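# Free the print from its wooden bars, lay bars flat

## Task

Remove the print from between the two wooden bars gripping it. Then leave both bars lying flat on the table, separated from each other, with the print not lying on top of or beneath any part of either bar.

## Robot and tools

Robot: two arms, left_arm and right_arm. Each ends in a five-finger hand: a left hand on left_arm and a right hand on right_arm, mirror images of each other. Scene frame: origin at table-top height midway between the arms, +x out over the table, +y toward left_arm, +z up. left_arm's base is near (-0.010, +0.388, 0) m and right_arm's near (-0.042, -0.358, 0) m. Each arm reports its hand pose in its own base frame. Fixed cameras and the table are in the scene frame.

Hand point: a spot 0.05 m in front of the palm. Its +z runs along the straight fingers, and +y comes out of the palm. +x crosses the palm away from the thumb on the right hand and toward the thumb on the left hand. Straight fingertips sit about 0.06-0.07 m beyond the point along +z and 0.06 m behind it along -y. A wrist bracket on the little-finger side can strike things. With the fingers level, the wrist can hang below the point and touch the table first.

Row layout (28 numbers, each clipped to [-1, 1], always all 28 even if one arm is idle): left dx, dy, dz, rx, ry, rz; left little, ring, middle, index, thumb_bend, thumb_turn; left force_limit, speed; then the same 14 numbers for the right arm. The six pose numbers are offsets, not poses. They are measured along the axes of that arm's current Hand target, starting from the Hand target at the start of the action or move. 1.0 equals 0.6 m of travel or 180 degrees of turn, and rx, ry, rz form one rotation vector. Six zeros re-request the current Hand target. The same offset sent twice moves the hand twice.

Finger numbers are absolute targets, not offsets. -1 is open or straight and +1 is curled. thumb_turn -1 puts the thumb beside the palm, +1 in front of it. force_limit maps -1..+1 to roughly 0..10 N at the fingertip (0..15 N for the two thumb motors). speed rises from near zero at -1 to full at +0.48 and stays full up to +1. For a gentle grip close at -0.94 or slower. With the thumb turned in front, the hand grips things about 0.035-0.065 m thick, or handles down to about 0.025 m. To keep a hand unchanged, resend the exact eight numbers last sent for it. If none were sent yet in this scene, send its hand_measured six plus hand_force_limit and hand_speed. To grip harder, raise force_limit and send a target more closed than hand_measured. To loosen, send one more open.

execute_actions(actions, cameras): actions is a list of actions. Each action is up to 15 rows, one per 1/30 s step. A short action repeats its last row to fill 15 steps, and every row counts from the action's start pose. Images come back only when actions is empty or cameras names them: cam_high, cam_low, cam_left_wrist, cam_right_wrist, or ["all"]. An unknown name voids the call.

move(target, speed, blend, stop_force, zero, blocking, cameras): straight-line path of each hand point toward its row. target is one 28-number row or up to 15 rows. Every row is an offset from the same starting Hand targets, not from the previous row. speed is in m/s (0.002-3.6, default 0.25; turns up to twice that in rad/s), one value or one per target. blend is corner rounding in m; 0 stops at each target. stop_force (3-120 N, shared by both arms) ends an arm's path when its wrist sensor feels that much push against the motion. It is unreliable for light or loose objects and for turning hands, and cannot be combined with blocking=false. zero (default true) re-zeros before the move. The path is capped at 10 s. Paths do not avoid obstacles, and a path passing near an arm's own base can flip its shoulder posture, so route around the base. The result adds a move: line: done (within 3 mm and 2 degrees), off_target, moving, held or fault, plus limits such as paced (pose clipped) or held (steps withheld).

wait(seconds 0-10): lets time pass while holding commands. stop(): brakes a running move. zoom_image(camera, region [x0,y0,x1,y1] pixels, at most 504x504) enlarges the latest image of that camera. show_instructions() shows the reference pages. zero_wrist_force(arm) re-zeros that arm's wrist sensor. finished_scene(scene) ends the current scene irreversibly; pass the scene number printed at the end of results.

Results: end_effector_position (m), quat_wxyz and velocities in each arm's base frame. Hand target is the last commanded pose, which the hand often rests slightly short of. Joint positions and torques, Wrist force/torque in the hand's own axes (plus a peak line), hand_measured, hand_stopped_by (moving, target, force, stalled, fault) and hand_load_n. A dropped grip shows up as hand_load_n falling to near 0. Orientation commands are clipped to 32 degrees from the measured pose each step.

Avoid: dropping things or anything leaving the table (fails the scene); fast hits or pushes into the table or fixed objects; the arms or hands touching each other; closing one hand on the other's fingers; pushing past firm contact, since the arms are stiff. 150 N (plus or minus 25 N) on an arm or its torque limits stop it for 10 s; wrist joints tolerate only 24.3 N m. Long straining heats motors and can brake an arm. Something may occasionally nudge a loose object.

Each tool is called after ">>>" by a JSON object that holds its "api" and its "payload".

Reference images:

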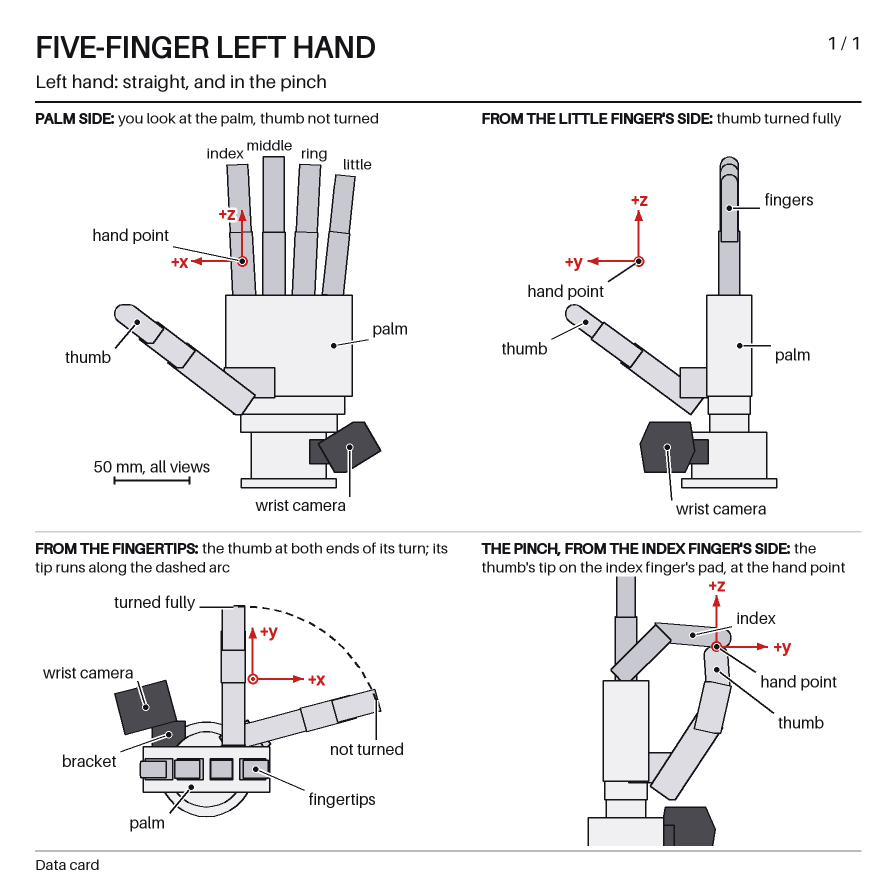

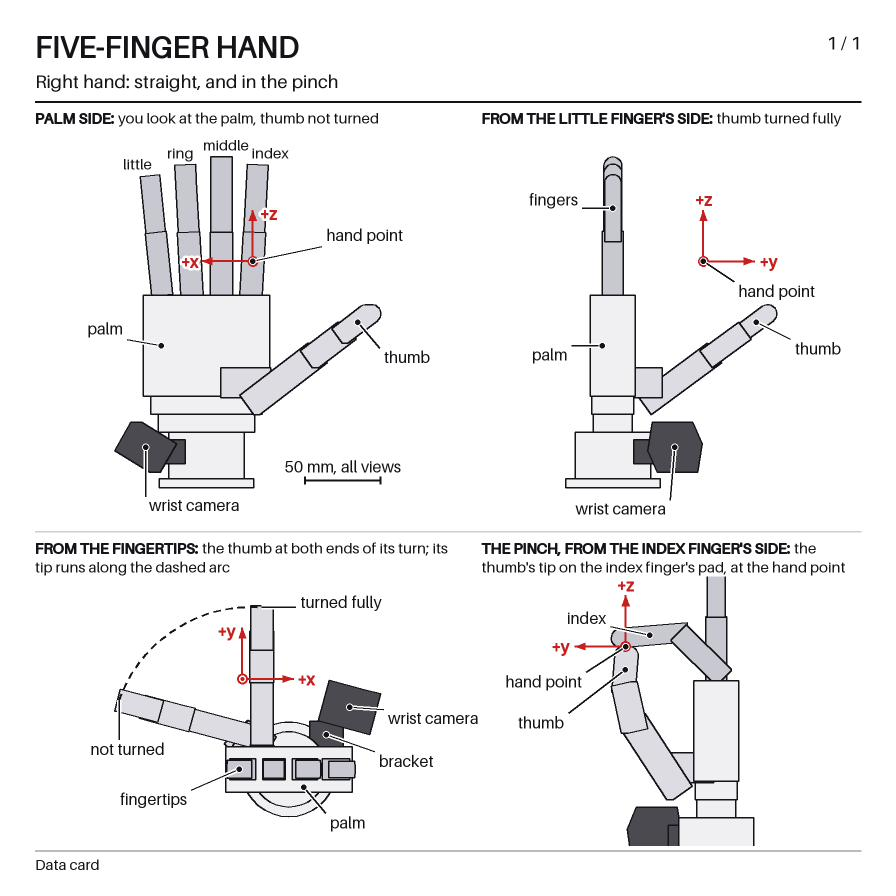

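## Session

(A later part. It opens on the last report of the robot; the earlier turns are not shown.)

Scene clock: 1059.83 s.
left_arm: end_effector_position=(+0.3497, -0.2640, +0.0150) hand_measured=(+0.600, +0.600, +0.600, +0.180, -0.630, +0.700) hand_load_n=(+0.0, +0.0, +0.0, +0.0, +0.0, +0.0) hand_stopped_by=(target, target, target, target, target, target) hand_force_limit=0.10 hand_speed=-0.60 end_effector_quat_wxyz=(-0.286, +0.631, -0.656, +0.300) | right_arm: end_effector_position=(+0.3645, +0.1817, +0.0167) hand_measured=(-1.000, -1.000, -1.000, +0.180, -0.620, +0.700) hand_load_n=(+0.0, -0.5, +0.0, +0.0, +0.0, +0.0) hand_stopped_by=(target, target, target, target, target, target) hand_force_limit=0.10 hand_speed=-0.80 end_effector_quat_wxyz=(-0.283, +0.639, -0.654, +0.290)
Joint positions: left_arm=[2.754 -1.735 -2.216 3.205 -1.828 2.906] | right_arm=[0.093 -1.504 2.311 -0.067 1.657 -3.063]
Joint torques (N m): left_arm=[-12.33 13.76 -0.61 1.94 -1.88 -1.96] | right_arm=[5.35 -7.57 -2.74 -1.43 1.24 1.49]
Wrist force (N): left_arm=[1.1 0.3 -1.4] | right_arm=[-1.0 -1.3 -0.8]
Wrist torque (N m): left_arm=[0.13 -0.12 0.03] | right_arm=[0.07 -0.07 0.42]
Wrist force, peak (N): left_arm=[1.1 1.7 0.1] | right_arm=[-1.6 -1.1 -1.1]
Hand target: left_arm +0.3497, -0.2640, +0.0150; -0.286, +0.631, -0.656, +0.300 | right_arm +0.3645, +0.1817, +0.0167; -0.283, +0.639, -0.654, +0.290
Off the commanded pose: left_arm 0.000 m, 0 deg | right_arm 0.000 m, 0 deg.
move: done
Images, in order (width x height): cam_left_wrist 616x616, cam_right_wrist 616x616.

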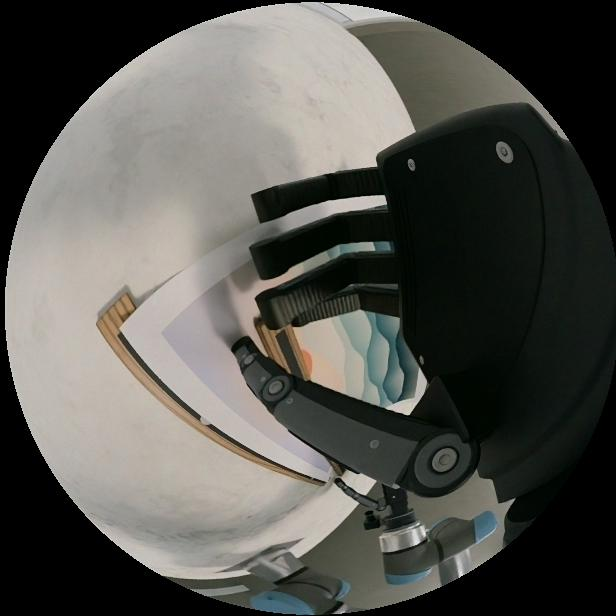

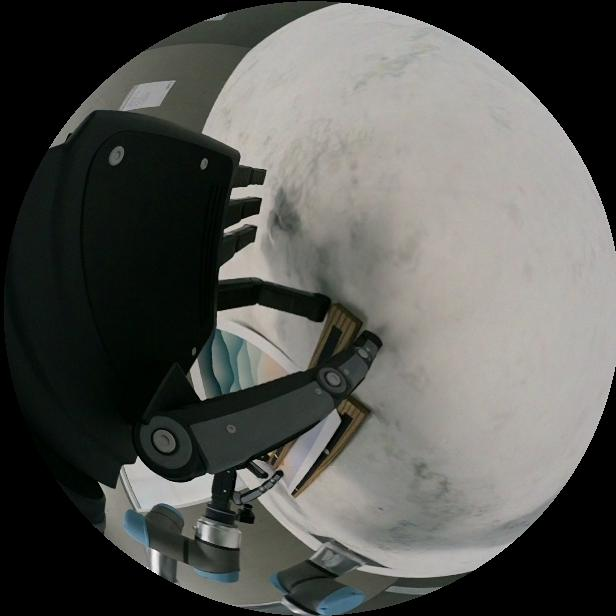

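>>> {"api": "move", "payload": {"target": [[0,0.00219,-0.00252,0,0,0,0.6,0.6,0.6,0.18,-0.63,0.7,0.1,-0.6,0,0.00167,-0.00186,0,0,0,-1,-1,-1,0.18,-0.62,0.7,0.1,-0.8],[0,0.00219,-0.00252,0,0,0,0.6,0.6,0.6,0.18,-0.3,0.7,0.0,-0.93,0,0.00167,-0.00186,0,0,0,-1,-1,-1,0.18,-0.3,0.7,0.0,-0.93]], "speed": 0.02, "cameras": ["cam_high","cam_left_wrist","cam_right_wrist"]}}

Scene clock: 1077.93 s.
left_arm: end_effector_position=(+0.3477, -0.2639, +0.0150) hand_measured=(+0.600, +0.600, +0.600, +0.180, -0.490, +0.700) hand_load_n=(+0.0, +0.0, +0.0, +5.0, +7.5, +1.5) hand_stopped_by=(target, target, target, target, force, target) hand_force_limit=0.00 hand_speed=-0.93 end_effector_quat_wxyz=(-0.286, +0.631, -0.656, +0.300) | right_arm: end_effector_position=(+0.3630, +0.1817, +0.0168) hand_measured=(-1.000, -1.000, -1.000, +0.180, -0.456, +0.700) hand_load_n=(+0.0, +0.0, -0.5, +7.5, +7.5, +0.5) hand_stopped_by=(target, target, target, target, force, target) hand_force_limit=0.00 hand_speed=-0.93 end_effector_quat_wxyz=(-0.283, +0.639, -0.654, +0.290)
Joint positions: left_arm=[2.752 -1.732 -2.22 3.206 -1.83 2.904] | right_arm=[0.094 -1.507 2.315 -0.067 1.658 -3.063]
Joint torques (N m): left_arm=[-11.83 28.91 -0.16 1.84 -1.83 -1.85] | right_arm=[6.16 -26.6 -3.5 -1.4 2.17 2.07]
Wrist force (N): left_arm=[1.5 0.4 -1.3] | right_arm=[-1.7 -2.3 -2.0]
Wrist torque (N m): left_arm=[0.18 -0.11 0.01] | right_arm=[0.07 -0.01 0.40]
Wrist force, peak (N): left_arm=[1.7 0.5 -1.5] | right_arm=[-1.3 -2.4 -2.3]
Hand target: left_arm +0.3477, -0.2639, +0.0150; -0.286, +0.631, -0.656, +0.300 | right_arm +0.3630, +0.1817, +0.0168; -0.283, +0.639, -0.654, +0.290
Off the commanded pose: left_arm 0.000 m, 0 deg | right_arm 0.000 m, 0 deg.
move: done
Images, in order (width x height): cam_high 672x504, cam_left_wrist 616x616, cam_right_wrist 616x616.

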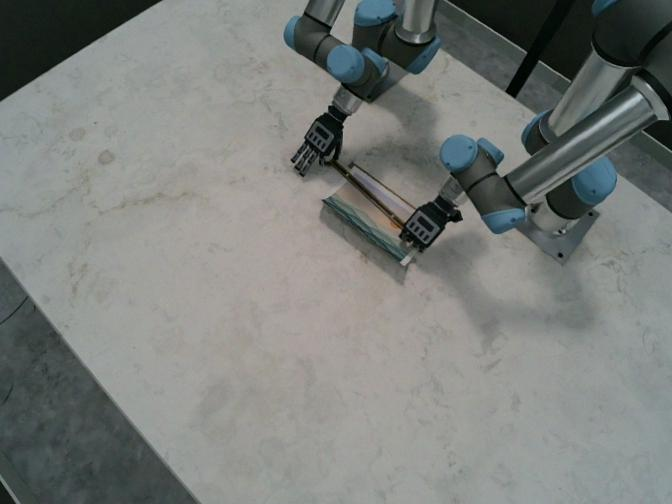

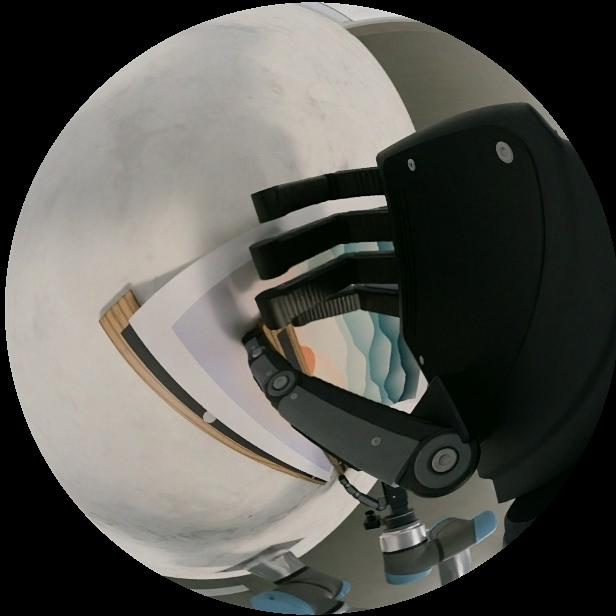

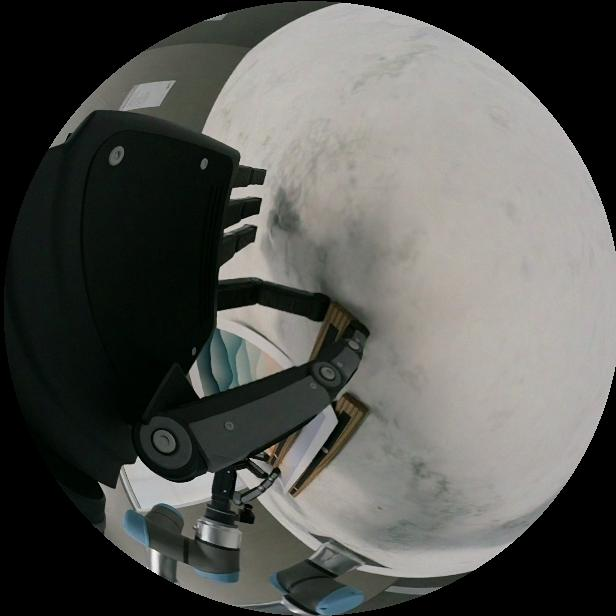

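>>> {"api": "move", "payload": {"target": [0,-0.03775,-0.0328,0,0,0,0.6,0.6,0.6,0.18,-0.3,0.7,0.0,-0.93,0,-0.03715,-0.03345,0,0,0,-1,-1,-1,0.18,-0.3,0.7,0.0,-0.93], "speed": 0.03, "cameras": ["cam_high","cam_left_wrist","cam_right_wrist"]}}

>>> {"api": "zoom_image", "payload": {"camera": "cam_high", "region": [280, 110, 480, 290]}}

Scene clock: 1082.50 s.
left_arm: end_effector_position=(+0.3477, -0.2638, +0.0450) hand_measured=(+0.600, +0.600, +0.600, +0.180, -0.490, +0.700) hand_load_n=(+0.0, +0.0, +0.0, +5.5, +6.5, +1.5) hand_stopped_by=(target, target, target, target, force, target) hand_force_limit=0.00 hand_speed=-0.93 end_effector_quat_wxyz=(-0.286, +0.631, -0.656, +0.300) | right_arm: end_effector_position=(+0.3631, +0.1817, +0.0467) hand_measured=(-1.000, -1.000, -1.000, +0.180, -0.454, +0.700) hand_load_n=(+0.0, +0.0, +0.0, +0.0, +0.0, +0.0) hand_stopped_by=(target, target, target, target, force, target) hand_force_limit=0.00 hand_speed=-0.93 end_effector_quat_wxyz=(-0.283, +0.639, -0.654, +0.290)
Joint positions: left_arm=[2.752 -1.672 -2.187 3.112 -1.829 2.904] | right_arm=[0.094 -1.571 2.277 0.035 1.658 -3.063]
Joint torques (N m): left_arm=[12.86 28.34 25.16 -3.12 1.29 2.01] | right_arm=[1.45 -25.93 -27.99 2.5 1.62 1.38]
Wrist force (N): left_arm=[1.1 1.4 -0.1] | right_arm=[-1.4 -1.4 -0.7]
Wrist torque (N m): left_arm=[0.15 -0.09 0.01] | right_arm=[0.05 0.00 0.35]
Wrist force, peak (N): left_arm=[1.7 1.8 -0.2] | right_arm=[-1.8 -2.3 -2.3]
Hand target: left_arm +0.3477, -0.2638, +0.0450; -0.286, +0.631, -0.656, +0.300 | right_arm +0.3631, +0.1817, +0.0468; -0.283, +0.639, -0.654, +0.290
Off the commanded pose: left_arm 0.000 m, 0 deg | right_arm 0.000 m, 0 deg.
move: done
Images, in order (width x height): cam_high 672x504, cam_left_wrist 616x616, cam_right_wrist 616x616.

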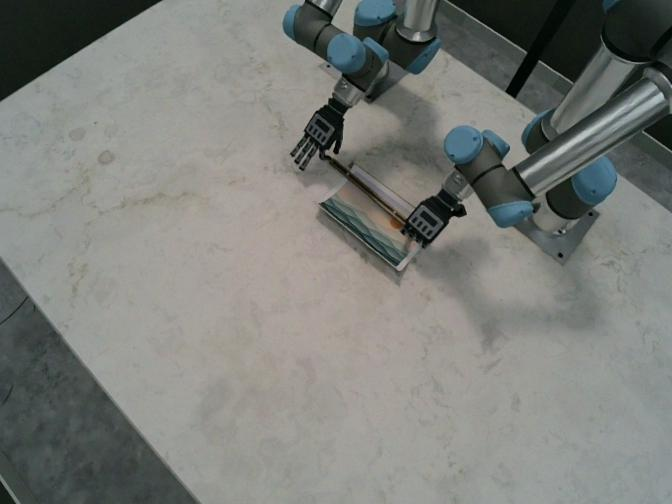

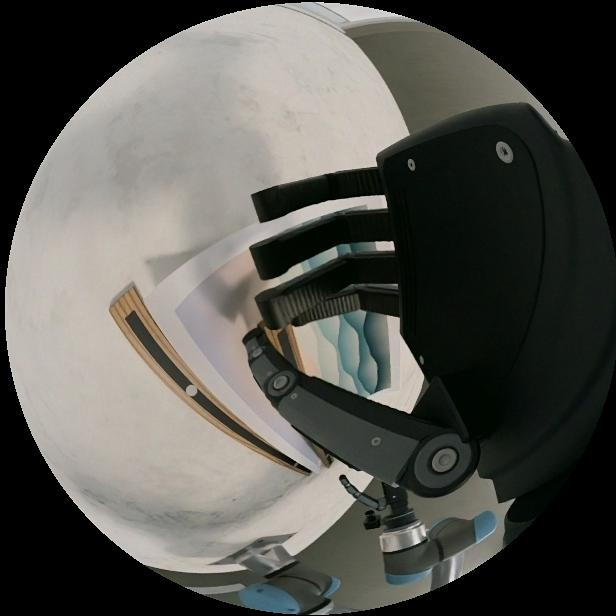

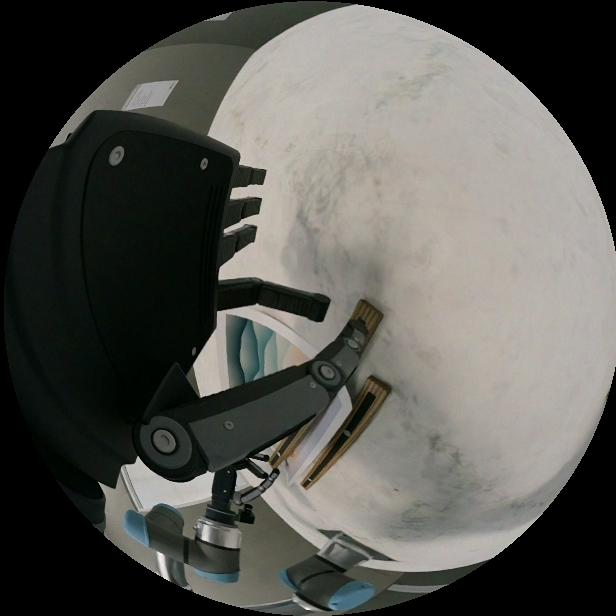

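Scaled by 2.520 from the camera's 672x504 image, which has a finer 960x720 frame.

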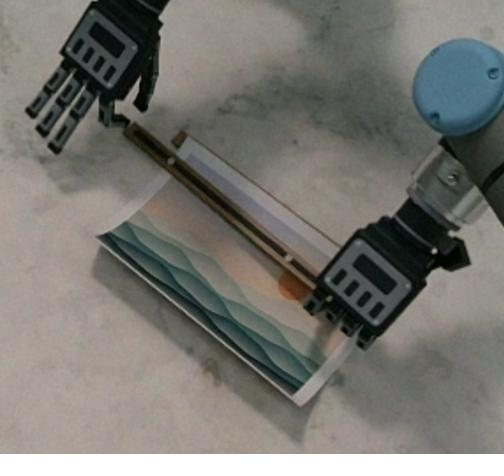

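>>> {"api": "zoom_image", "payload": {"camera": "cam_right_wrist", "region": [240, 250, 440, 500]}}

>>> {"api": "zoom_image", "payload": {"camera": "cam_left_wrist", "region": [220, 260, 400, 500]}}

Scaled by 2.016 from the camera's 616x616 image, which has a finer 880x880 frame.

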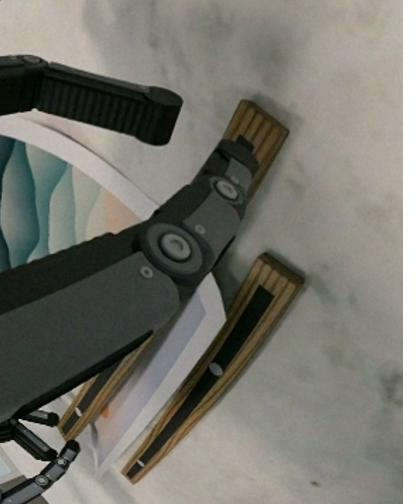

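Scaled by 2.100 from the camera's 616x616 image, which has a finer 880x880 frame.

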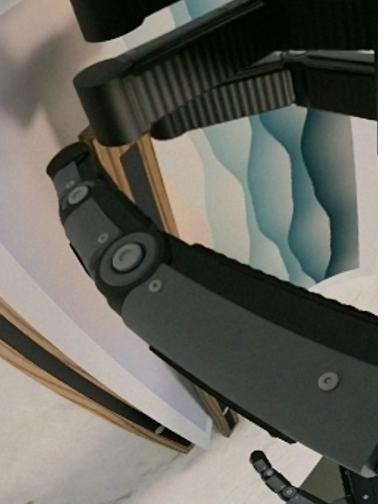

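>>> {"api": "move", "payload": {"target": [[0,0,0,0,0,0,0.6,0.6,0.6,0.18,-0.3,0.7,0.0,-0.93,0,0,0,0,0,0,-1,-1,-1,0.18,-0.62,0.7,0.1,-0.5],[0,0.0375,0.0326,0,0,0,0.6,0.6,0.6,0.18,-0.3,0.7,0.0,-0.93,0,0.01858,0.01673,0,0,0,-1,-1,-1,0.18,-0.62,0.7,0.1,-0.5]], "speed": 0.04, "cameras": ["cam_high","cam_left_wrist","cam_right_wrist"]}}

>>> {"api": "zoom_image", "payload": {"camera": "cam_right_wrist", "region": [240, 250, 440, 450]}}

>>> {"api": "zoom_image", "payload": {"camera": "cam_high", "region": [300, 130, 440, 270]}}

Scene clock: 1096.33 s.
left_arm: end_effector_position=(+0.3477, -0.2639, +0.0153) hand_measured=(+0.600, +0.600, +0.600, +0.180, -0.490, +0.700) hand_load_n=(+0.0, +0.0, +0.0, +4.5, +6.0, +0.0) hand_stopped_by=(target, target, target, target, force, target) hand_force_limit=0.00 hand_speed=-0.93 end_effector_quat_wxyz=(-0.286, +0.631, -0.656, +0.300) | right_arm: end_effector_position=(+0.3630, +0.1817, +0.0318) hand_measured=(-1.000, -1.000, -1.000, +0.180, -0.620, +0.700) hand_load_n=(+0.0, +0.0, +0.0, +0.0, +0.0, +0.0) hand_stopped_by=(target, target, target, target, target, target) hand_force_limit=0.10 hand_speed=-0.50 end_effector_quat_wxyz=(-0.283, +0.639, -0.654, +0.290)
Joint positions: left_arm=[2.752 -1.732 -2.22 3.205 -1.83 2.904] | right_arm=[0.094 -1.54 2.296 -0.016 1.658 -3.063]
Joint torques (N m): left_arm=[-12.33 13.61 -0.07 1.68 -1.84 -2.09] | right_arm=[-6.87 -6.77 -4.71 -1.92 -1.64 -1.28]
Wrist force (N): left_arm=[0.6 0.1 -1.6] | right_arm=[-1.4 -1.0 -0.8]
Wrist torque (N m): left_arm=[0.15 -0.06 0.01] | right_arm=[0.13 -0.01 0.39]
Wrist force, peak (N): left_arm=[0.9 2.1 0.1] | right_arm=[-1.6 -1.3 -0.9]
Hand target: left_arm +0.3477, -0.2639, +0.0152; -0.286, +0.631, -0.656, +0.300 | right_arm +0.3630, +0.1817, +0.0317; -0.283, +0.639, -0.654, +0.290
Off the commanded pose: left_arm 0.000 m, 0 deg | right_arm 0.000 m, 0 deg.
move: done
Images, in order (width x height): cam_high 672x504, cam_left_wrist 616x616, cam_right_wrist 616x616.

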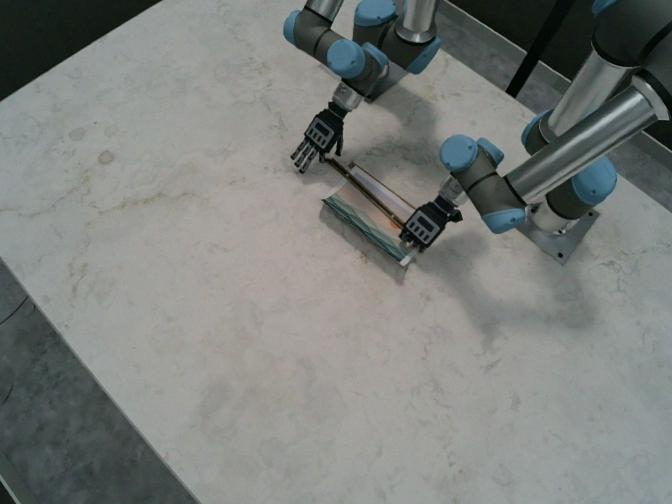

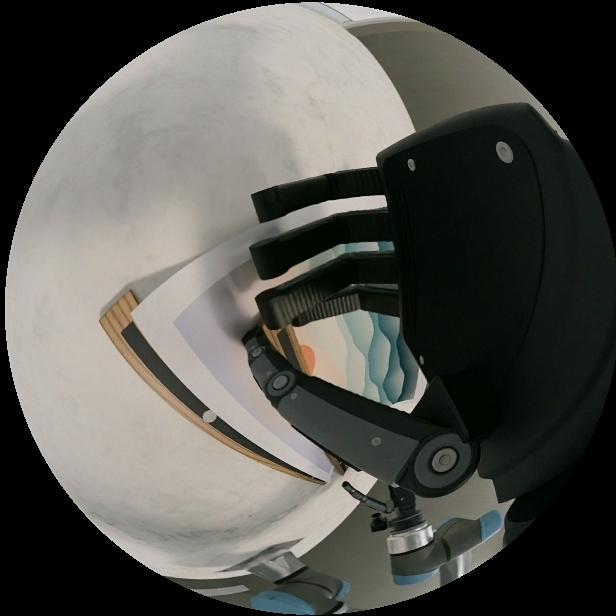

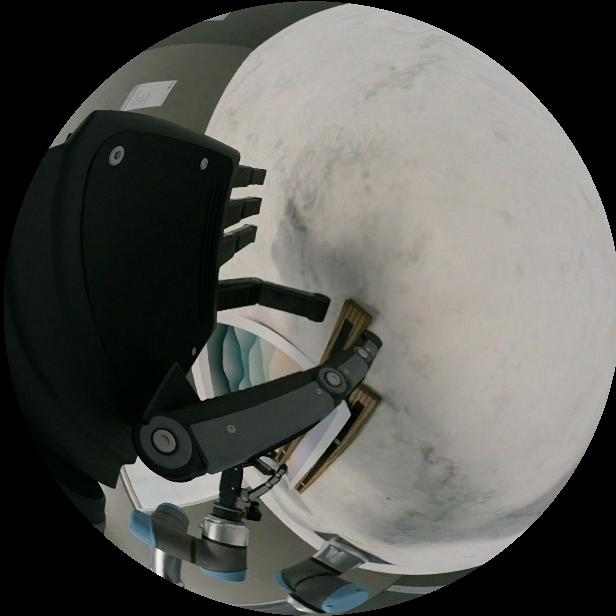

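Scaled by 2.520 from the camera's 616x616 image, which has a finer 880x880 frame.

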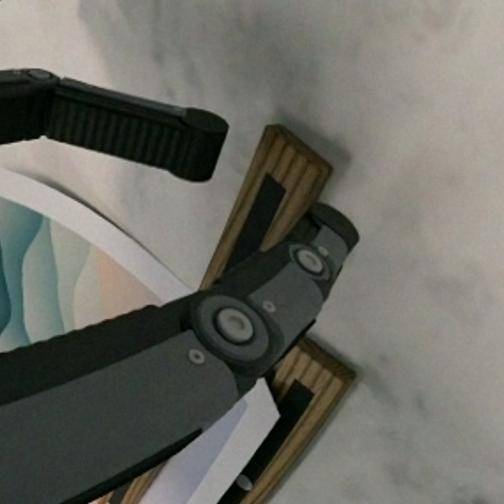

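Scaled by 3.600 from the camera's 672x504 image, which has a finer 960x720 frame.

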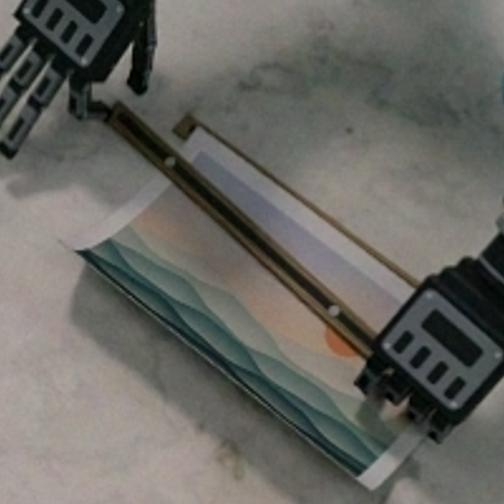

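>>> {"api": "move", "payload": {"target": [[0,0,0,0,0,0,0.6,0.6,0.6,0.18,-0.3,0.7,0.0,-0.93,0,0,0,0.0111,0,0,-1,-1,-1,0.18,-0.6,0.7,0.1,-0.5],[0,0,0,0,0,0,0.6,0.6,0.6,0.18,-0.3,0.7,0.0,-0.93,0,0.0172,0.0155,0.0111,0,0,-1,-1,-1,0.18,-0.6,0.7,0.1,-0.5]], "speed": 0.03, "cameras": ["cam_right_wrist"]}}

>>> {"api": "zoom_image", "payload": {"camera": "cam_right_wrist", "region": [270, 250, 430, 410]}}

Scene clock: 1120.57 s.
left_arm: end_effector_position=(+0.3477, -0.2639, +0.0152) hand_measured=(+0.600, +0.600, +0.600, +0.180, -0.490, +0.700) hand_load_n=(+0.0, +0.0, +0.0, +4.0, +6.5, -0.5) hand_stopped_by=(target, target, target, target, force, target) hand_force_limit=0.00 hand_speed=-0.93 end_effector_quat_wxyz=(-0.286, +0.631, -0.656, +0.300) | right_arm: end_effector_position=(+0.3630, +0.1817, +0.0179) hand_measured=(-1.000, -1.000, -1.000, +0.180, -0.600, +0.700) hand_load_n=(+0.0, +0.0, +0.0, +0.0, +0.0, +0.0) hand_stopped_by=(target, target, target, target, target, target) hand_force_limit=0.10 hand_speed=-0.50 end_effector_quat_wxyz=(-0.294, +0.634, -0.649, +0.301)
Joint positions: left_arm=[2.752 -1.732 -2.22 3.205 -1.83 2.904] | right_arm=[0.098 -1.523 2.339 -0.11 1.664 -3.063]
Joint torques (N m): left_arm=[-12.32 13.29 -0.39 1.97 -0.58 -1.58] | right_arm=[1.86 -5.97 -4.35 -1.66 1.31 -1.37]
Wrist force (N): left_arm=[0.5 -0.8 -2.3] | right_arm=[-1.7 -1.6 -0.6]
Wrist torque (N m): left_arm=[0.13 -0.07 0.02] | right_arm=[0.04 0.03 0.40]
Wrist force, peak (N): left_arm=[0.8 -0.9 -2.3] | right_arm=[-1.7 -1.6 -0.6]
Hand target: left_arm +0.3477, -0.2639, +0.0152; -0.286, +0.631, -0.656, +0.300 | right_arm +0.3630, +0.1817, +0.0179; -0.294, +0.634, -0.649, +0.301
Off the commanded pose: left_arm 0.000 m, 0 deg | right_arm 0.000 m, 0 deg.
move: done
Images, in order (width x height): cam_right_wrist 616x616.

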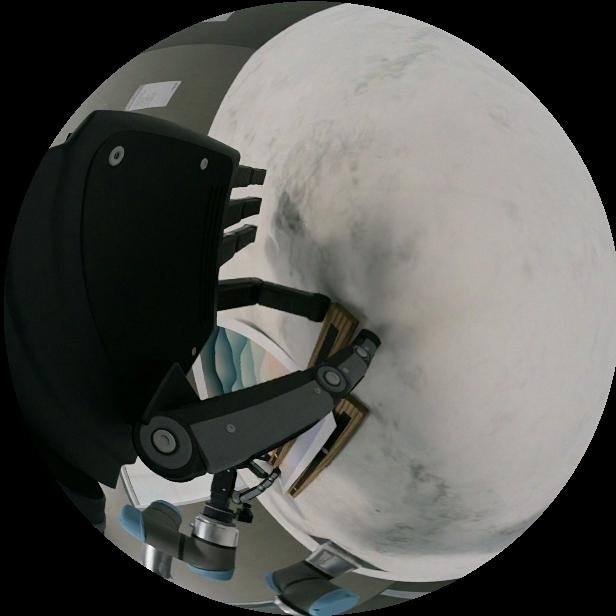

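Scaled by 3.150 from the camera's 616x616 image, which has a finer 880x880 frame.

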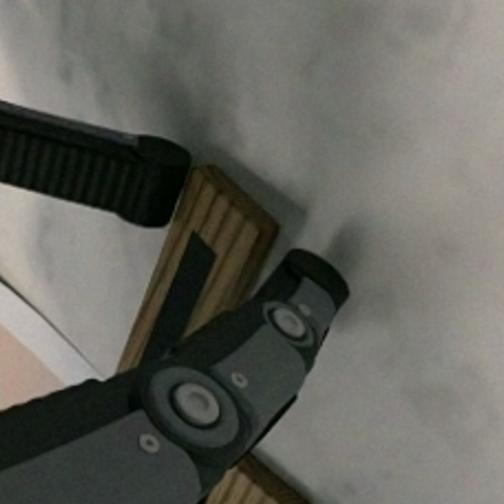

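>>> {"api": "move", "payload": {"target": [[0,0,0,0,0,0,0.6,0.6,0.6,0.18,-0.3,0.7,0.0,-0.93,0,0,0,0,0,0,-1,-1,-1,0.18,-0.55,0.7,0.1,-0.8],[0,0,0,0,0,0,0.6,0.6,0.6,0.18,-0.3,0.7,0.0,-0.93,0,0.00141,0.00118,0,0,0,-1,-1,-1,0.18,-0.55,0.7,0.1,-0.8],[0,0,0,0,0,0,0.6,0.6,0.6,0.18,-0.3,0.7,0.0,-0.93,0,0.00141,0.00118,0,0,0,-1,-1,-1,0.18,-0.32,0.7,0.1,-0.93]], "speed": 0.01, "cameras": ["cam_right_wrist"]}}

>>> {"api": "zoom_image", "payload": {"camera": "cam_right_wrist", "region": [270, 250, 430, 410]}}

Scene clock: 1129.53 s.
left_arm: end_effector_position=(+0.3477, -0.2639, +0.0152) hand_measured=(+0.600, +0.600, +0.600, +0.180, -0.490, +0.700) hand_load_n=(+0.0, +0.0, +0.0, +4.5, +6.0, +0.0) hand_stopped_by=(target, target, target, target, force, target) hand_force_limit=0.00 hand_speed=-0.93 end_effector_quat_wxyz=(-0.286, +0.631, -0.656, +0.300) | right_arm: end_effector_position=(+0.3630, +0.1817, +0.0168) hand_measured=(-1.000, -1.000, -1.000, +0.180, -0.472, +0.700) hand_load_n=(+0.0, +0.0, +0.0, +6.5, +8.5, +0.0) hand_stopped_by=(target, target, target, target, force, target) hand_force_limit=0.10 hand_speed=-0.93 end_effector_quat_wxyz=(-0.294, +0.634, -0.649, +0.301)
Joint positions: left_arm=[2.752 -1.732 -2.22 3.205 -1.83 2.904] | right_arm=[0.098 -1.521 2.341 -0.114 1.664 -3.063]
Joint torques (N m): left_arm=[-12.71 13.24 -1.39 1.09 0.71 -0.98] | right_arm=[-1.98 -5.86 -4.14 -1.45 2.4 1.91]
Wrist force (N): left_arm=[1.0 -1.9 -3.0] | right_arm=[-1.4 -1.8 -1.3]
Wrist torque (N m): left_arm=[0.07 -0.08 0.02] | right_arm=[0.09 -0.03 0.42]
Wrist force, peak (N): left_arm=[1.0 -2.5 -3.0] | right_arm=[-1.5 -1.7 -1.6]
Hand target: left_arm +0.3477, -0.2639, +0.0152; -0.286, +0.631, -0.656, +0.300 | right_arm +0.3630, +0.1817, +0.0168; -0.294, +0.634, -0.649, +0.301
Off the commanded pose: left_arm 0.000 m, 0 deg | right_arm 0.000 m, 0 deg.
move: done
Images, in order (width x height): cam_right_wrist 616x616.

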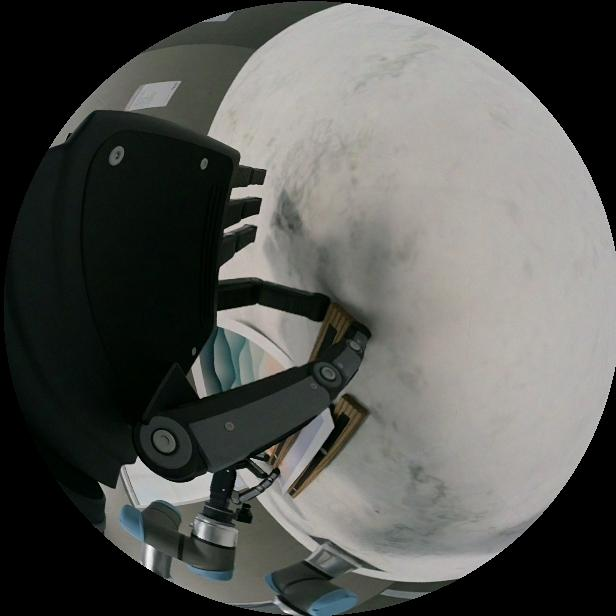

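Scaled by 3.150 from the camera's 616x616 image, which has a finer 880x880 frame.

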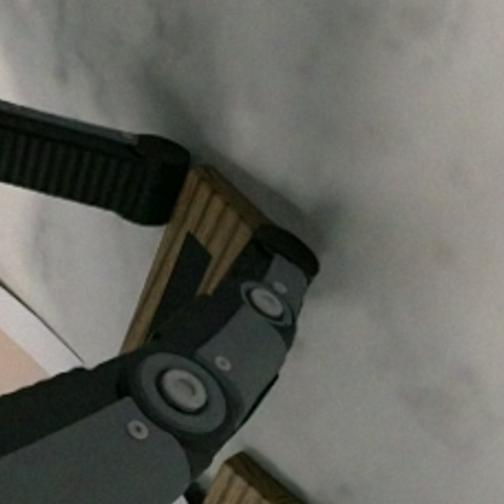

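>>> {"api": "move", "payload": {"target": [0,-0.00629,-0.00547,0,0,0,0.6,0.6,0.6,0.18,-0.3,0.7,0.0,-0.93,0,-0.00638,-0.00536,0,0,0,-1,-1,-1,0.18,-0.32,0.7,0.1,-0.93], "speed": 0.02, "cameras": ["cam_right_wrist"]}}

>>> {"api": "zoom_image", "payload": {"camera": "cam_right_wrist", "region": [270, 250, 430, 410]}}

Scene clock: 1133.70 s.
left_arm: end_effector_position=(+0.3477, -0.2639, +0.0202) hand_measured=(+0.600, +0.600, +0.600, +0.180, -0.488, +0.700) hand_load_n=(+0.5, +0.0, +0.0, +0.5, +0.0, +0.0) hand_stopped_by=(target, target, target, target, force, target) hand_force_limit=0.00 hand_speed=-0.93 end_effector_quat_wxyz=(-0.286, +0.631, -0.656, +0.300) | right_arm: end_effector_position=(+0.3630, +0.1817, +0.0217) hand_measured=(-1.000, -1.000, -1.000, +0.180, -0.470, +0.700) hand_load_n=(-0.5, +0.0, +0.0, +0.0, +0.0, +0.0) hand_stopped_by=(target, target, target, target, force, target) hand_force_limit=0.10 hand_speed=-0.93 end_effector_quat_wxyz=(-0.294, +0.634, -0.649, +0.301)
Joint positions: left_arm=[2.752 -1.721 -2.215 3.19 -1.83 2.904] | right_arm=[0.098 -1.532 2.335 -0.097 1.664 -3.063]
Joint torques (N m): left_arm=[1.24 30.02 23.68 -3.04 0.77 1.49] | right_arm=[0.86 -24.81 -26.68 2.42 2.11 1.96]
Wrist force (N): left_arm=[1.1 1.6 -0.1] | right_arm=[-1.3 -1.1 -0.9]
Wrist torque (N m): left_arm=[0.22 -0.09 0.01] | right_arm=[0.09 -0.01 0.42]
Wrist force, peak (N): left_arm=[0.9 -2.3 -3.5] | right_arm=[-1.6 -1.9 -1.6]
Hand target: left_arm +0.3477, -0.2639, +0.0202; -0.286, +0.631, -0.656, +0.300 | right_arm +0.3630, +0.1817, +0.0218; -0.294, +0.634, -0.649, +0.301
Off the commanded pose: left_arm 0.000 m, 0 deg | right_arm 0.000 m, 0 deg.
move: done
Images, in order (width x height): cam_right_wrist 616x616.

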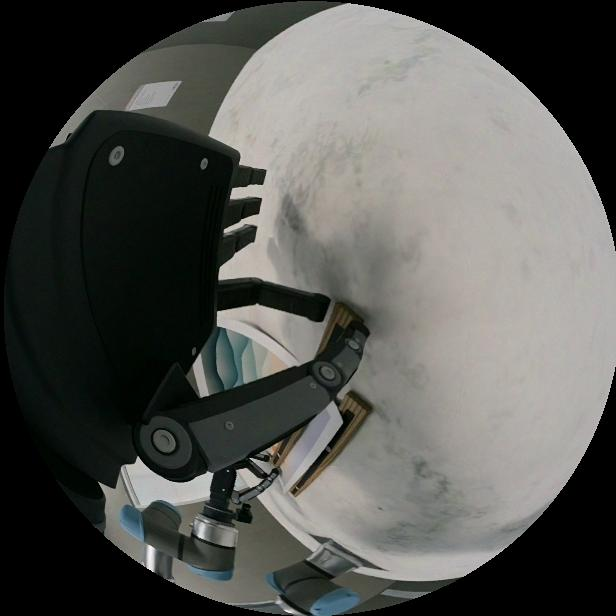

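Scaled by 3.150 from the camera's 616x616 image, which has a finer 880x880 frame.

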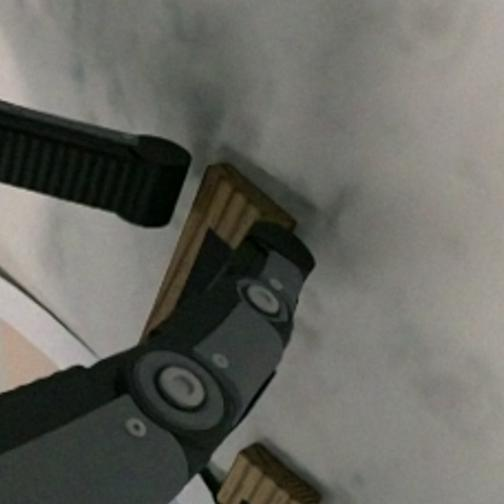

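>>> {"api": "move", "payload": {"target": [[0,0,0,0,0,0,0.6,0.6,0.6,0.18,-0.55,0.7,0.0,-0.6,0,0,0,0,0,0,-1,-1,-1,0.18,-0.55,0.7,0.1,-0.6],[0,-0.00109,0.00126,0.0111,0,0,0.6,0.6,0.6,0.18,-0.55,0.7,0.0,-0.6,0,-0.00107,0.00128,0.0056,0,0,-1,-1,-1,0.18,-0.55,0.7,0.1,-0.6]], "speed": 0.02, "cameras": ["cam_right_wrist","cam_left_wrist"]}}

>>> {"api": "zoom_image", "payload": {"camera": "cam_right_wrist", "region": [270, 250, 430, 410]}}

>>> {"api": "zoom_image", "payload": {"camera": "cam_left_wrist", "region": [200, 270, 360, 430]}}

Scene clock: 1157.90 s.
left_arm: end_effector_position=(+0.3487, -0.2639, +0.0202) hand_measured=(+0.600, +0.600, +0.600, +0.180, -0.550, +0.700) hand_load_n=(+0.0, +0.0, +0.0, +0.0, +0.0, +0.0) hand_stopped_by=(target, target, target, target, target, target) hand_force_limit=0.00 hand_speed=-0.60 end_effector_quat_wxyz=(-0.297, +0.626, -0.650, +0.312) | right_arm: end_effector_position=(+0.3640, +0.1817, +0.0217) hand_measured=(-1.000, -1.000, -1.000, +0.180, -0.550, +0.700) hand_load_n=(+0.0, +0.0, -0.5, +0.0, +0.0, +0.0) hand_stopped_by=(target, target, target, target, target, target) hand_force_limit=0.10 hand_speed=-0.60 end_effector_quat_wxyz=(-0.299, +0.631, -0.646, +0.307)
Joint positions: left_arm=[2.744 -1.713 -2.236 3.236 -1.844 2.908] | right_arm=[0.099 -1.537 2.346 -0.12 1.666 -3.064]
Joint torques (N m): left_arm=[-12.07 29.98 0.68 2.14 -1.84 2.12] | right_arm=[7.4 -26.66 -5.12 -1.5 2.39 -2.22]
Wrist force (N): left_arm=[1.1 1.3 -0.3] | right_arm=[-1.2 -1.5 -0.7]
Wrist torque (N m): left_arm=[0.19 -0.12 -0.15] | right_arm=[0.01 -0.02 0.42]
Wrist force, peak (N): left_arm=[1.1 1.8 0.0] | right_arm=[-1.5 -1.3 -0.8]
Hand target: left_arm +0.3487, -0.2639, +0.0202; -0.297, +0.626, -0.650, +0.312 | right_arm +0.3640, +0.1817, +0.0217; -0.299, +0.631, -0.646, +0.307
Off the commanded pose: left_arm 0.000 m, 0 deg | right_arm 0.000 m, 0 deg.
move: done
Images, in order (width x height): cam_left_wrist 616x616, cam_right_wrist 616x616.

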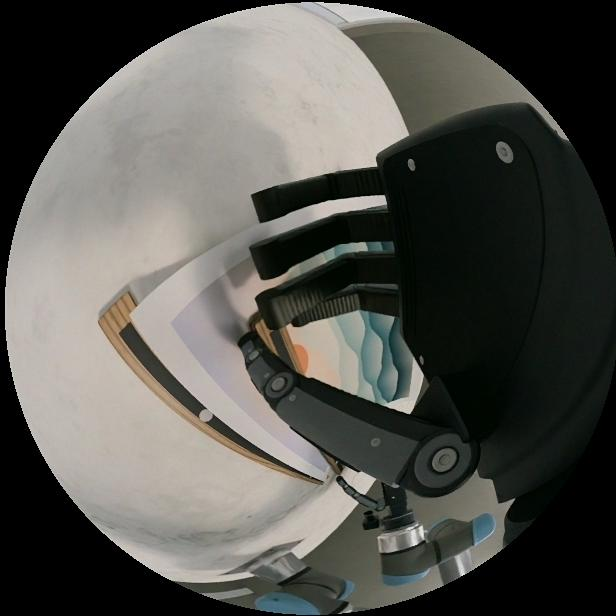

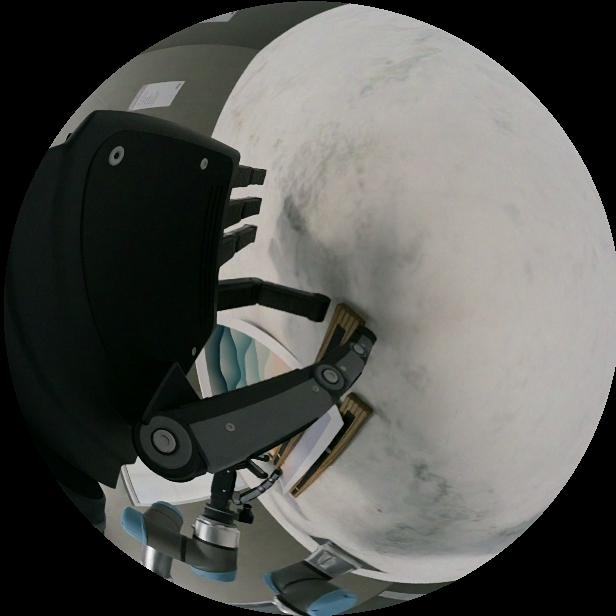

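Scaled by 3.150 from the camera's 616x616 image, which has a finer 880x880 frame.

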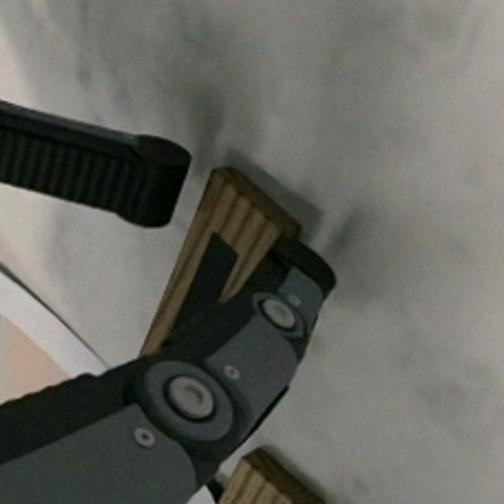

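Scaled by 3.150 from the camera's 616x616 image, which has a finer 880x880 frame.

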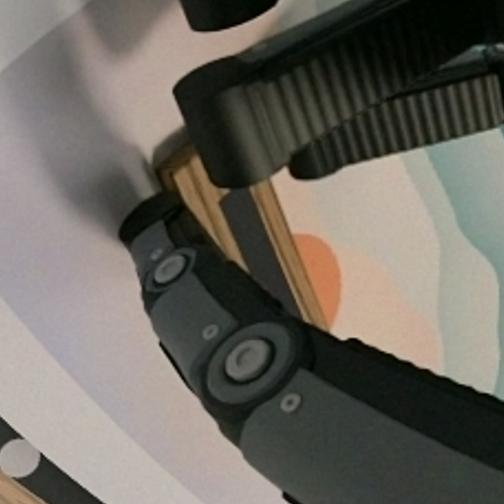

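>>> {"api": "move", "payload": {"target": [0,0.00971,0.00786,0,0,0,0.6,0.6,0.6,0.18,-0.55,0.7,0.0,-0.6,0,0.00971,0.00786,0,0,0,-1,-1,-1,0.18,-0.55,0.7,0.1,-0.6], "speed": 0.006, "stop_force": 3, "cameras": ["cam_right_wrist","cam_left_wrist"]}}

>>> {"api": "zoom_image", "payload": {"camera": "cam_right_wrist", "region": [270, 250, 430, 410]}}

>>> {"api": "zoom_image", "payload": {"camera": "cam_left_wrist", "region": [200, 270, 360, 430]}}

Scene clock: 1172.60 s.
left_arm: end_effector_position=(+0.3487, -0.2639, +0.0150) hand_measured=(+0.600, +0.600, +0.600, +0.180, -0.550, +0.700) hand_load_n=(+0.0, +0.0, +0.0, +0.0, -0.5, +0.0) hand_stopped_by=(target, target, target, target, target, target) hand_force_limit=0.00 hand_speed=-0.60 end_effector_quat_wxyz=(-0.297, +0.626, -0.650, +0.312) | right_arm: end_effector_position=(+0.3640, +0.1817, +0.0152) hand_measured=(-1.000, -1.000, -1.000, +0.180, -0.550, +0.700) hand_load_n=(+0.0, +0.0, +0.0, +0.0, -0.5, +0.0) hand_stopped_by=(target, target, target, target, target, target) hand_force_limit=0.10 hand_speed=-0.60 end_effector_quat_wxyz=(-0.299, +0.631, -0.646, +0.307)
Joint positions: left_arm=[2.743 -1.724 -2.242 3.253 -1.844 2.908] | right_arm=[0.099 -1.521 2.353 -0.144 1.666 -3.064]
Joint torques (N m): left_arm=[-9.14 28.15 23.25 -2.96 -1.53 -0.87] | right_arm=[5.29 -24.57 -25.84 2.83 2 -2.1]
Wrist force (N): left_arm=[1.0 -1.6 -2.8] | right_arm=[-1.0 -3.7 -2.9]
Wrist torque (N m): left_arm=[-0.03 -0.12 -0.12] | right_arm=[-0.07 -0.05 0.42]
Wrist force, peak (N): left_arm=[0.6 -3.4 -4.8] | right_arm=[-1.2 -5.5 -4.5]
Hand target: left_arm +0.3487, -0.2639, +0.0150; -0.297, +0.626, -0.650, +0.312 (not the last commanded pose) | right_arm +0.3640, +0.1817, +0.0152; -0.299, +0.631, -0.646, +0.307 (not the last commanded pose)
Off the commanded pose: left_arm 0.002 m, 0 deg | right_arm 0.001 m, 0 deg.
move: contact (left_arm, right_arm)
Images, in order (width x height): cam_left_wrist 616x616, cam_right_wrist 616x616.

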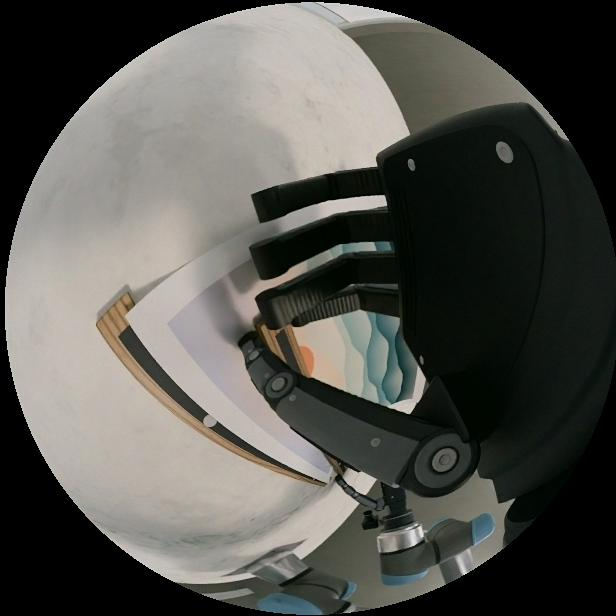

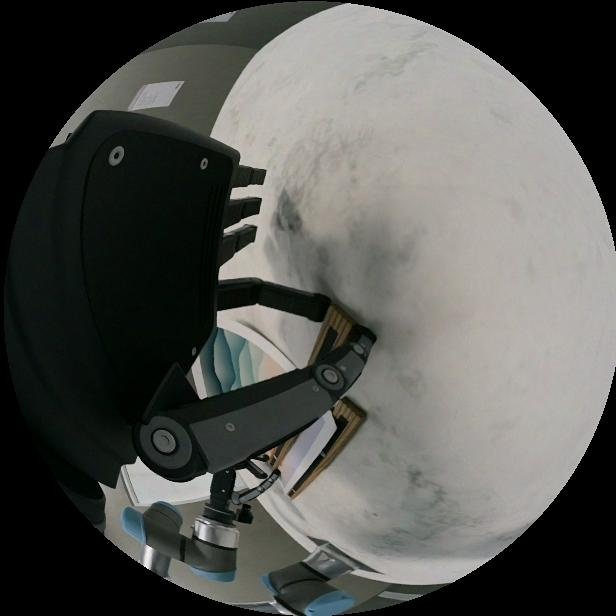

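Scaled by 3.150 from the camera's 616x616 image, which has a finer 880x880 frame.

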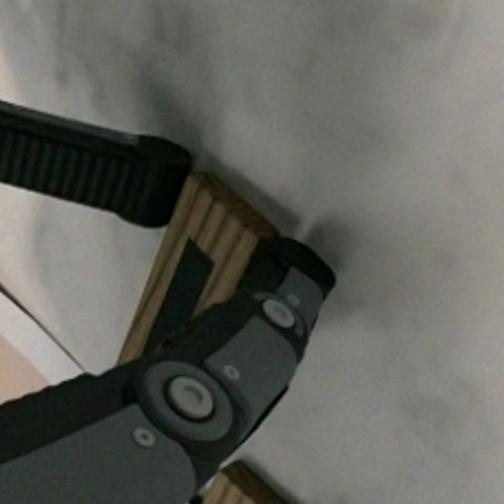

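Scaled by 3.150 from the camera's 616x616 image, which has a finer 880x880 frame.

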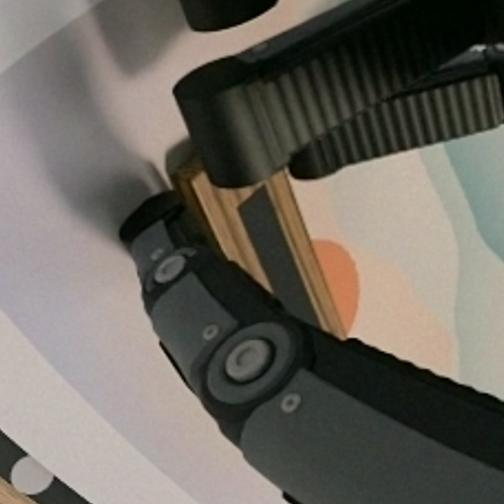

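>>> {"api": "move", "payload": {"target": [[0,-0.0013,-0.00105,0,0,0,0.6,0.6,0.6,0.18,-0.55,0.7,0.0,-0.6,0,-0.00065,-0.00052,0,0,0,-1,-1,-1,0.18,-0.55,0.7,0.1,-0.6],[0,-0.00046,-0.00209,0,0,0,0.6,0.6,0.6,0.18,-0.51,0.7,0.0,-0.93,0,-0.00013,-0.00117,0,0,0,-1,-1,-1,0.18,-0.51,0.7,0.1,-0.93]], "speed": 0.01}}

>>> {"api": "move", "payload": {"target": [0,0.00389,0.00315,0,0,0,0.6,0.6,0.6,0.18,-0.51,0.7,0.0,-0.93,0,0.00324,0.00262,0,0,0,-1,-1,-1,0.18,-0.51,0.7,0.1,-0.93], "speed": 0.004, "stop_force": 3}}

Scene clock: 1191.20 s.
left_arm: end_effector_position=(+0.3479, -0.2639, +0.0160) hand_measured=(+0.600, +0.600, +0.600, +0.180, -0.510, +0.700) hand_load_n=(+0.0, +0.0, +0.0, +1.0, +1.0, +0.0) hand_stopped_by=(target, target, target, target, target, target) hand_force_limit=0.00 hand_speed=-0.93 end_effector_quat_wxyz=(-0.297, +0.626, -0.650, +0.312) | right_arm: end_effector_position=(+0.3635, +0.1817, +0.0157) hand_measured=(-1.000, -1.000, -1.000, +0.180, -0.512, +0.700) hand_load_n=(+0.0, +0.0, -0.5, +2.0, +2.0, +0.5) hand_stopped_by=(target, target, target, target, target, target) hand_force_limit=0.10 hand_speed=-0.93 end_effector_quat_wxyz=(-0.299, +0.631, -0.646, +0.307)
Joint positions: left_arm=[2.742 -1.721 -2.242 3.25 -1.845 2.907] | right_arm=[0.1 -1.523 2.354 -0.142 1.666 -3.064]
Joint torques (N m): left_arm=[-12.07 29.24 -1.58 -2.88 -1.96 -1.95] | right_arm=[8.17 -25.97 -3.94 2.64 2.63 2.21]
Wrist force (N): left_arm=[1.2 1.1 -0.3] | right_arm=[-1.6 -1.5 -0.7]
Wrist torque (N m): left_arm=[0.15 -0.09 -0.08] | right_arm=[0.03 -0.01 0.42]
Wrist force, peak (N): left_arm=[1.2 -1.4 -2.9] | right_arm=[-1.3 -3.9 -3.3]
Hand target: left_arm +0.3479, -0.2639, +0.0160; -0.297, +0.626, -0.650, +0.312 | right_arm +0.3635, +0.1817, +0.0157; -0.299, +0.631, -0.646, +0.307
Off the commanded pose: left_arm 0.000 m, 0 deg | right_arm 0.000 m, 0 deg.
move: done

Scene clock: 1192.90 s.
left_arm: end_effector_position=(+0.3479, -0.2639, +0.0149) hand_measured=(+0.600, +0.600, +0.600, +0.180, -0.510, +0.700) hand_load_n=(+0.0, +0.0, +0.0, +1.5, +2.0, +0.5) hand_stopped_by=(target, target, target, target, target, target) hand_force_limit=0.00 hand_speed=-0.93 end_effector_quat_wxyz=(-0.297, +0.626, -0.650, +0.312) | right_arm: end_effector_position=(+0.3635, +0.1817, +0.0148) hand_measured=(-1.000, -1.000, -1.000, +0.180, -0.512, +0.700) hand_load_n=(+0.0, -0.5, +0.0, +2.0, +2.5, +0.5) hand_stopped_by=(target, target, target, target, target, target) hand_force_limit=0.10 hand_speed=-0.93 end_effector_quat_wxyz=(-0.299, +0.631, -0.646, +0.307)
Joint positions: left_arm=[2.742 -1.723 -2.243 3.254 -1.845 2.907] | right_arm=[0.1 -1.521 2.355 -0.145 1.666 -3.064]
Joint torques (N m): left_arm=[-10.46 29.21 22.38 -3.21 -1.75 -1.73] | right_arm=[6.87 -25.45 -25.69 2.75 2.59 2.05]
Wrist force (N): left_arm=[1.4 -0.3 -1.4] | right_arm=[-1.5 -4.0 -2.3]
Wrist torque (N m): left_arm=[0.10 -0.07 -0.08] | right_arm=[-0.05 -0.05 0.42]
Wrist force, peak (N): left_arm=[1.3 -1.1 -2.9] | right_arm=[-1.7 -5.2 -2.8]
Hand target: left_arm +0.3479, -0.2639, +0.0149; -0.297, +0.626, -0.650, +0.312 (not the last commanded pose) | right_arm +0.3635, +0.1817, +0.0148; -0.299, +0.631, -0.646, +0.307 (not the last commanded pose)
Off the commanded pose: left_arm 0.002 m, 0 deg | right_arm 0.002 m, 0 deg.
move: contact (left_arm, right_arm)


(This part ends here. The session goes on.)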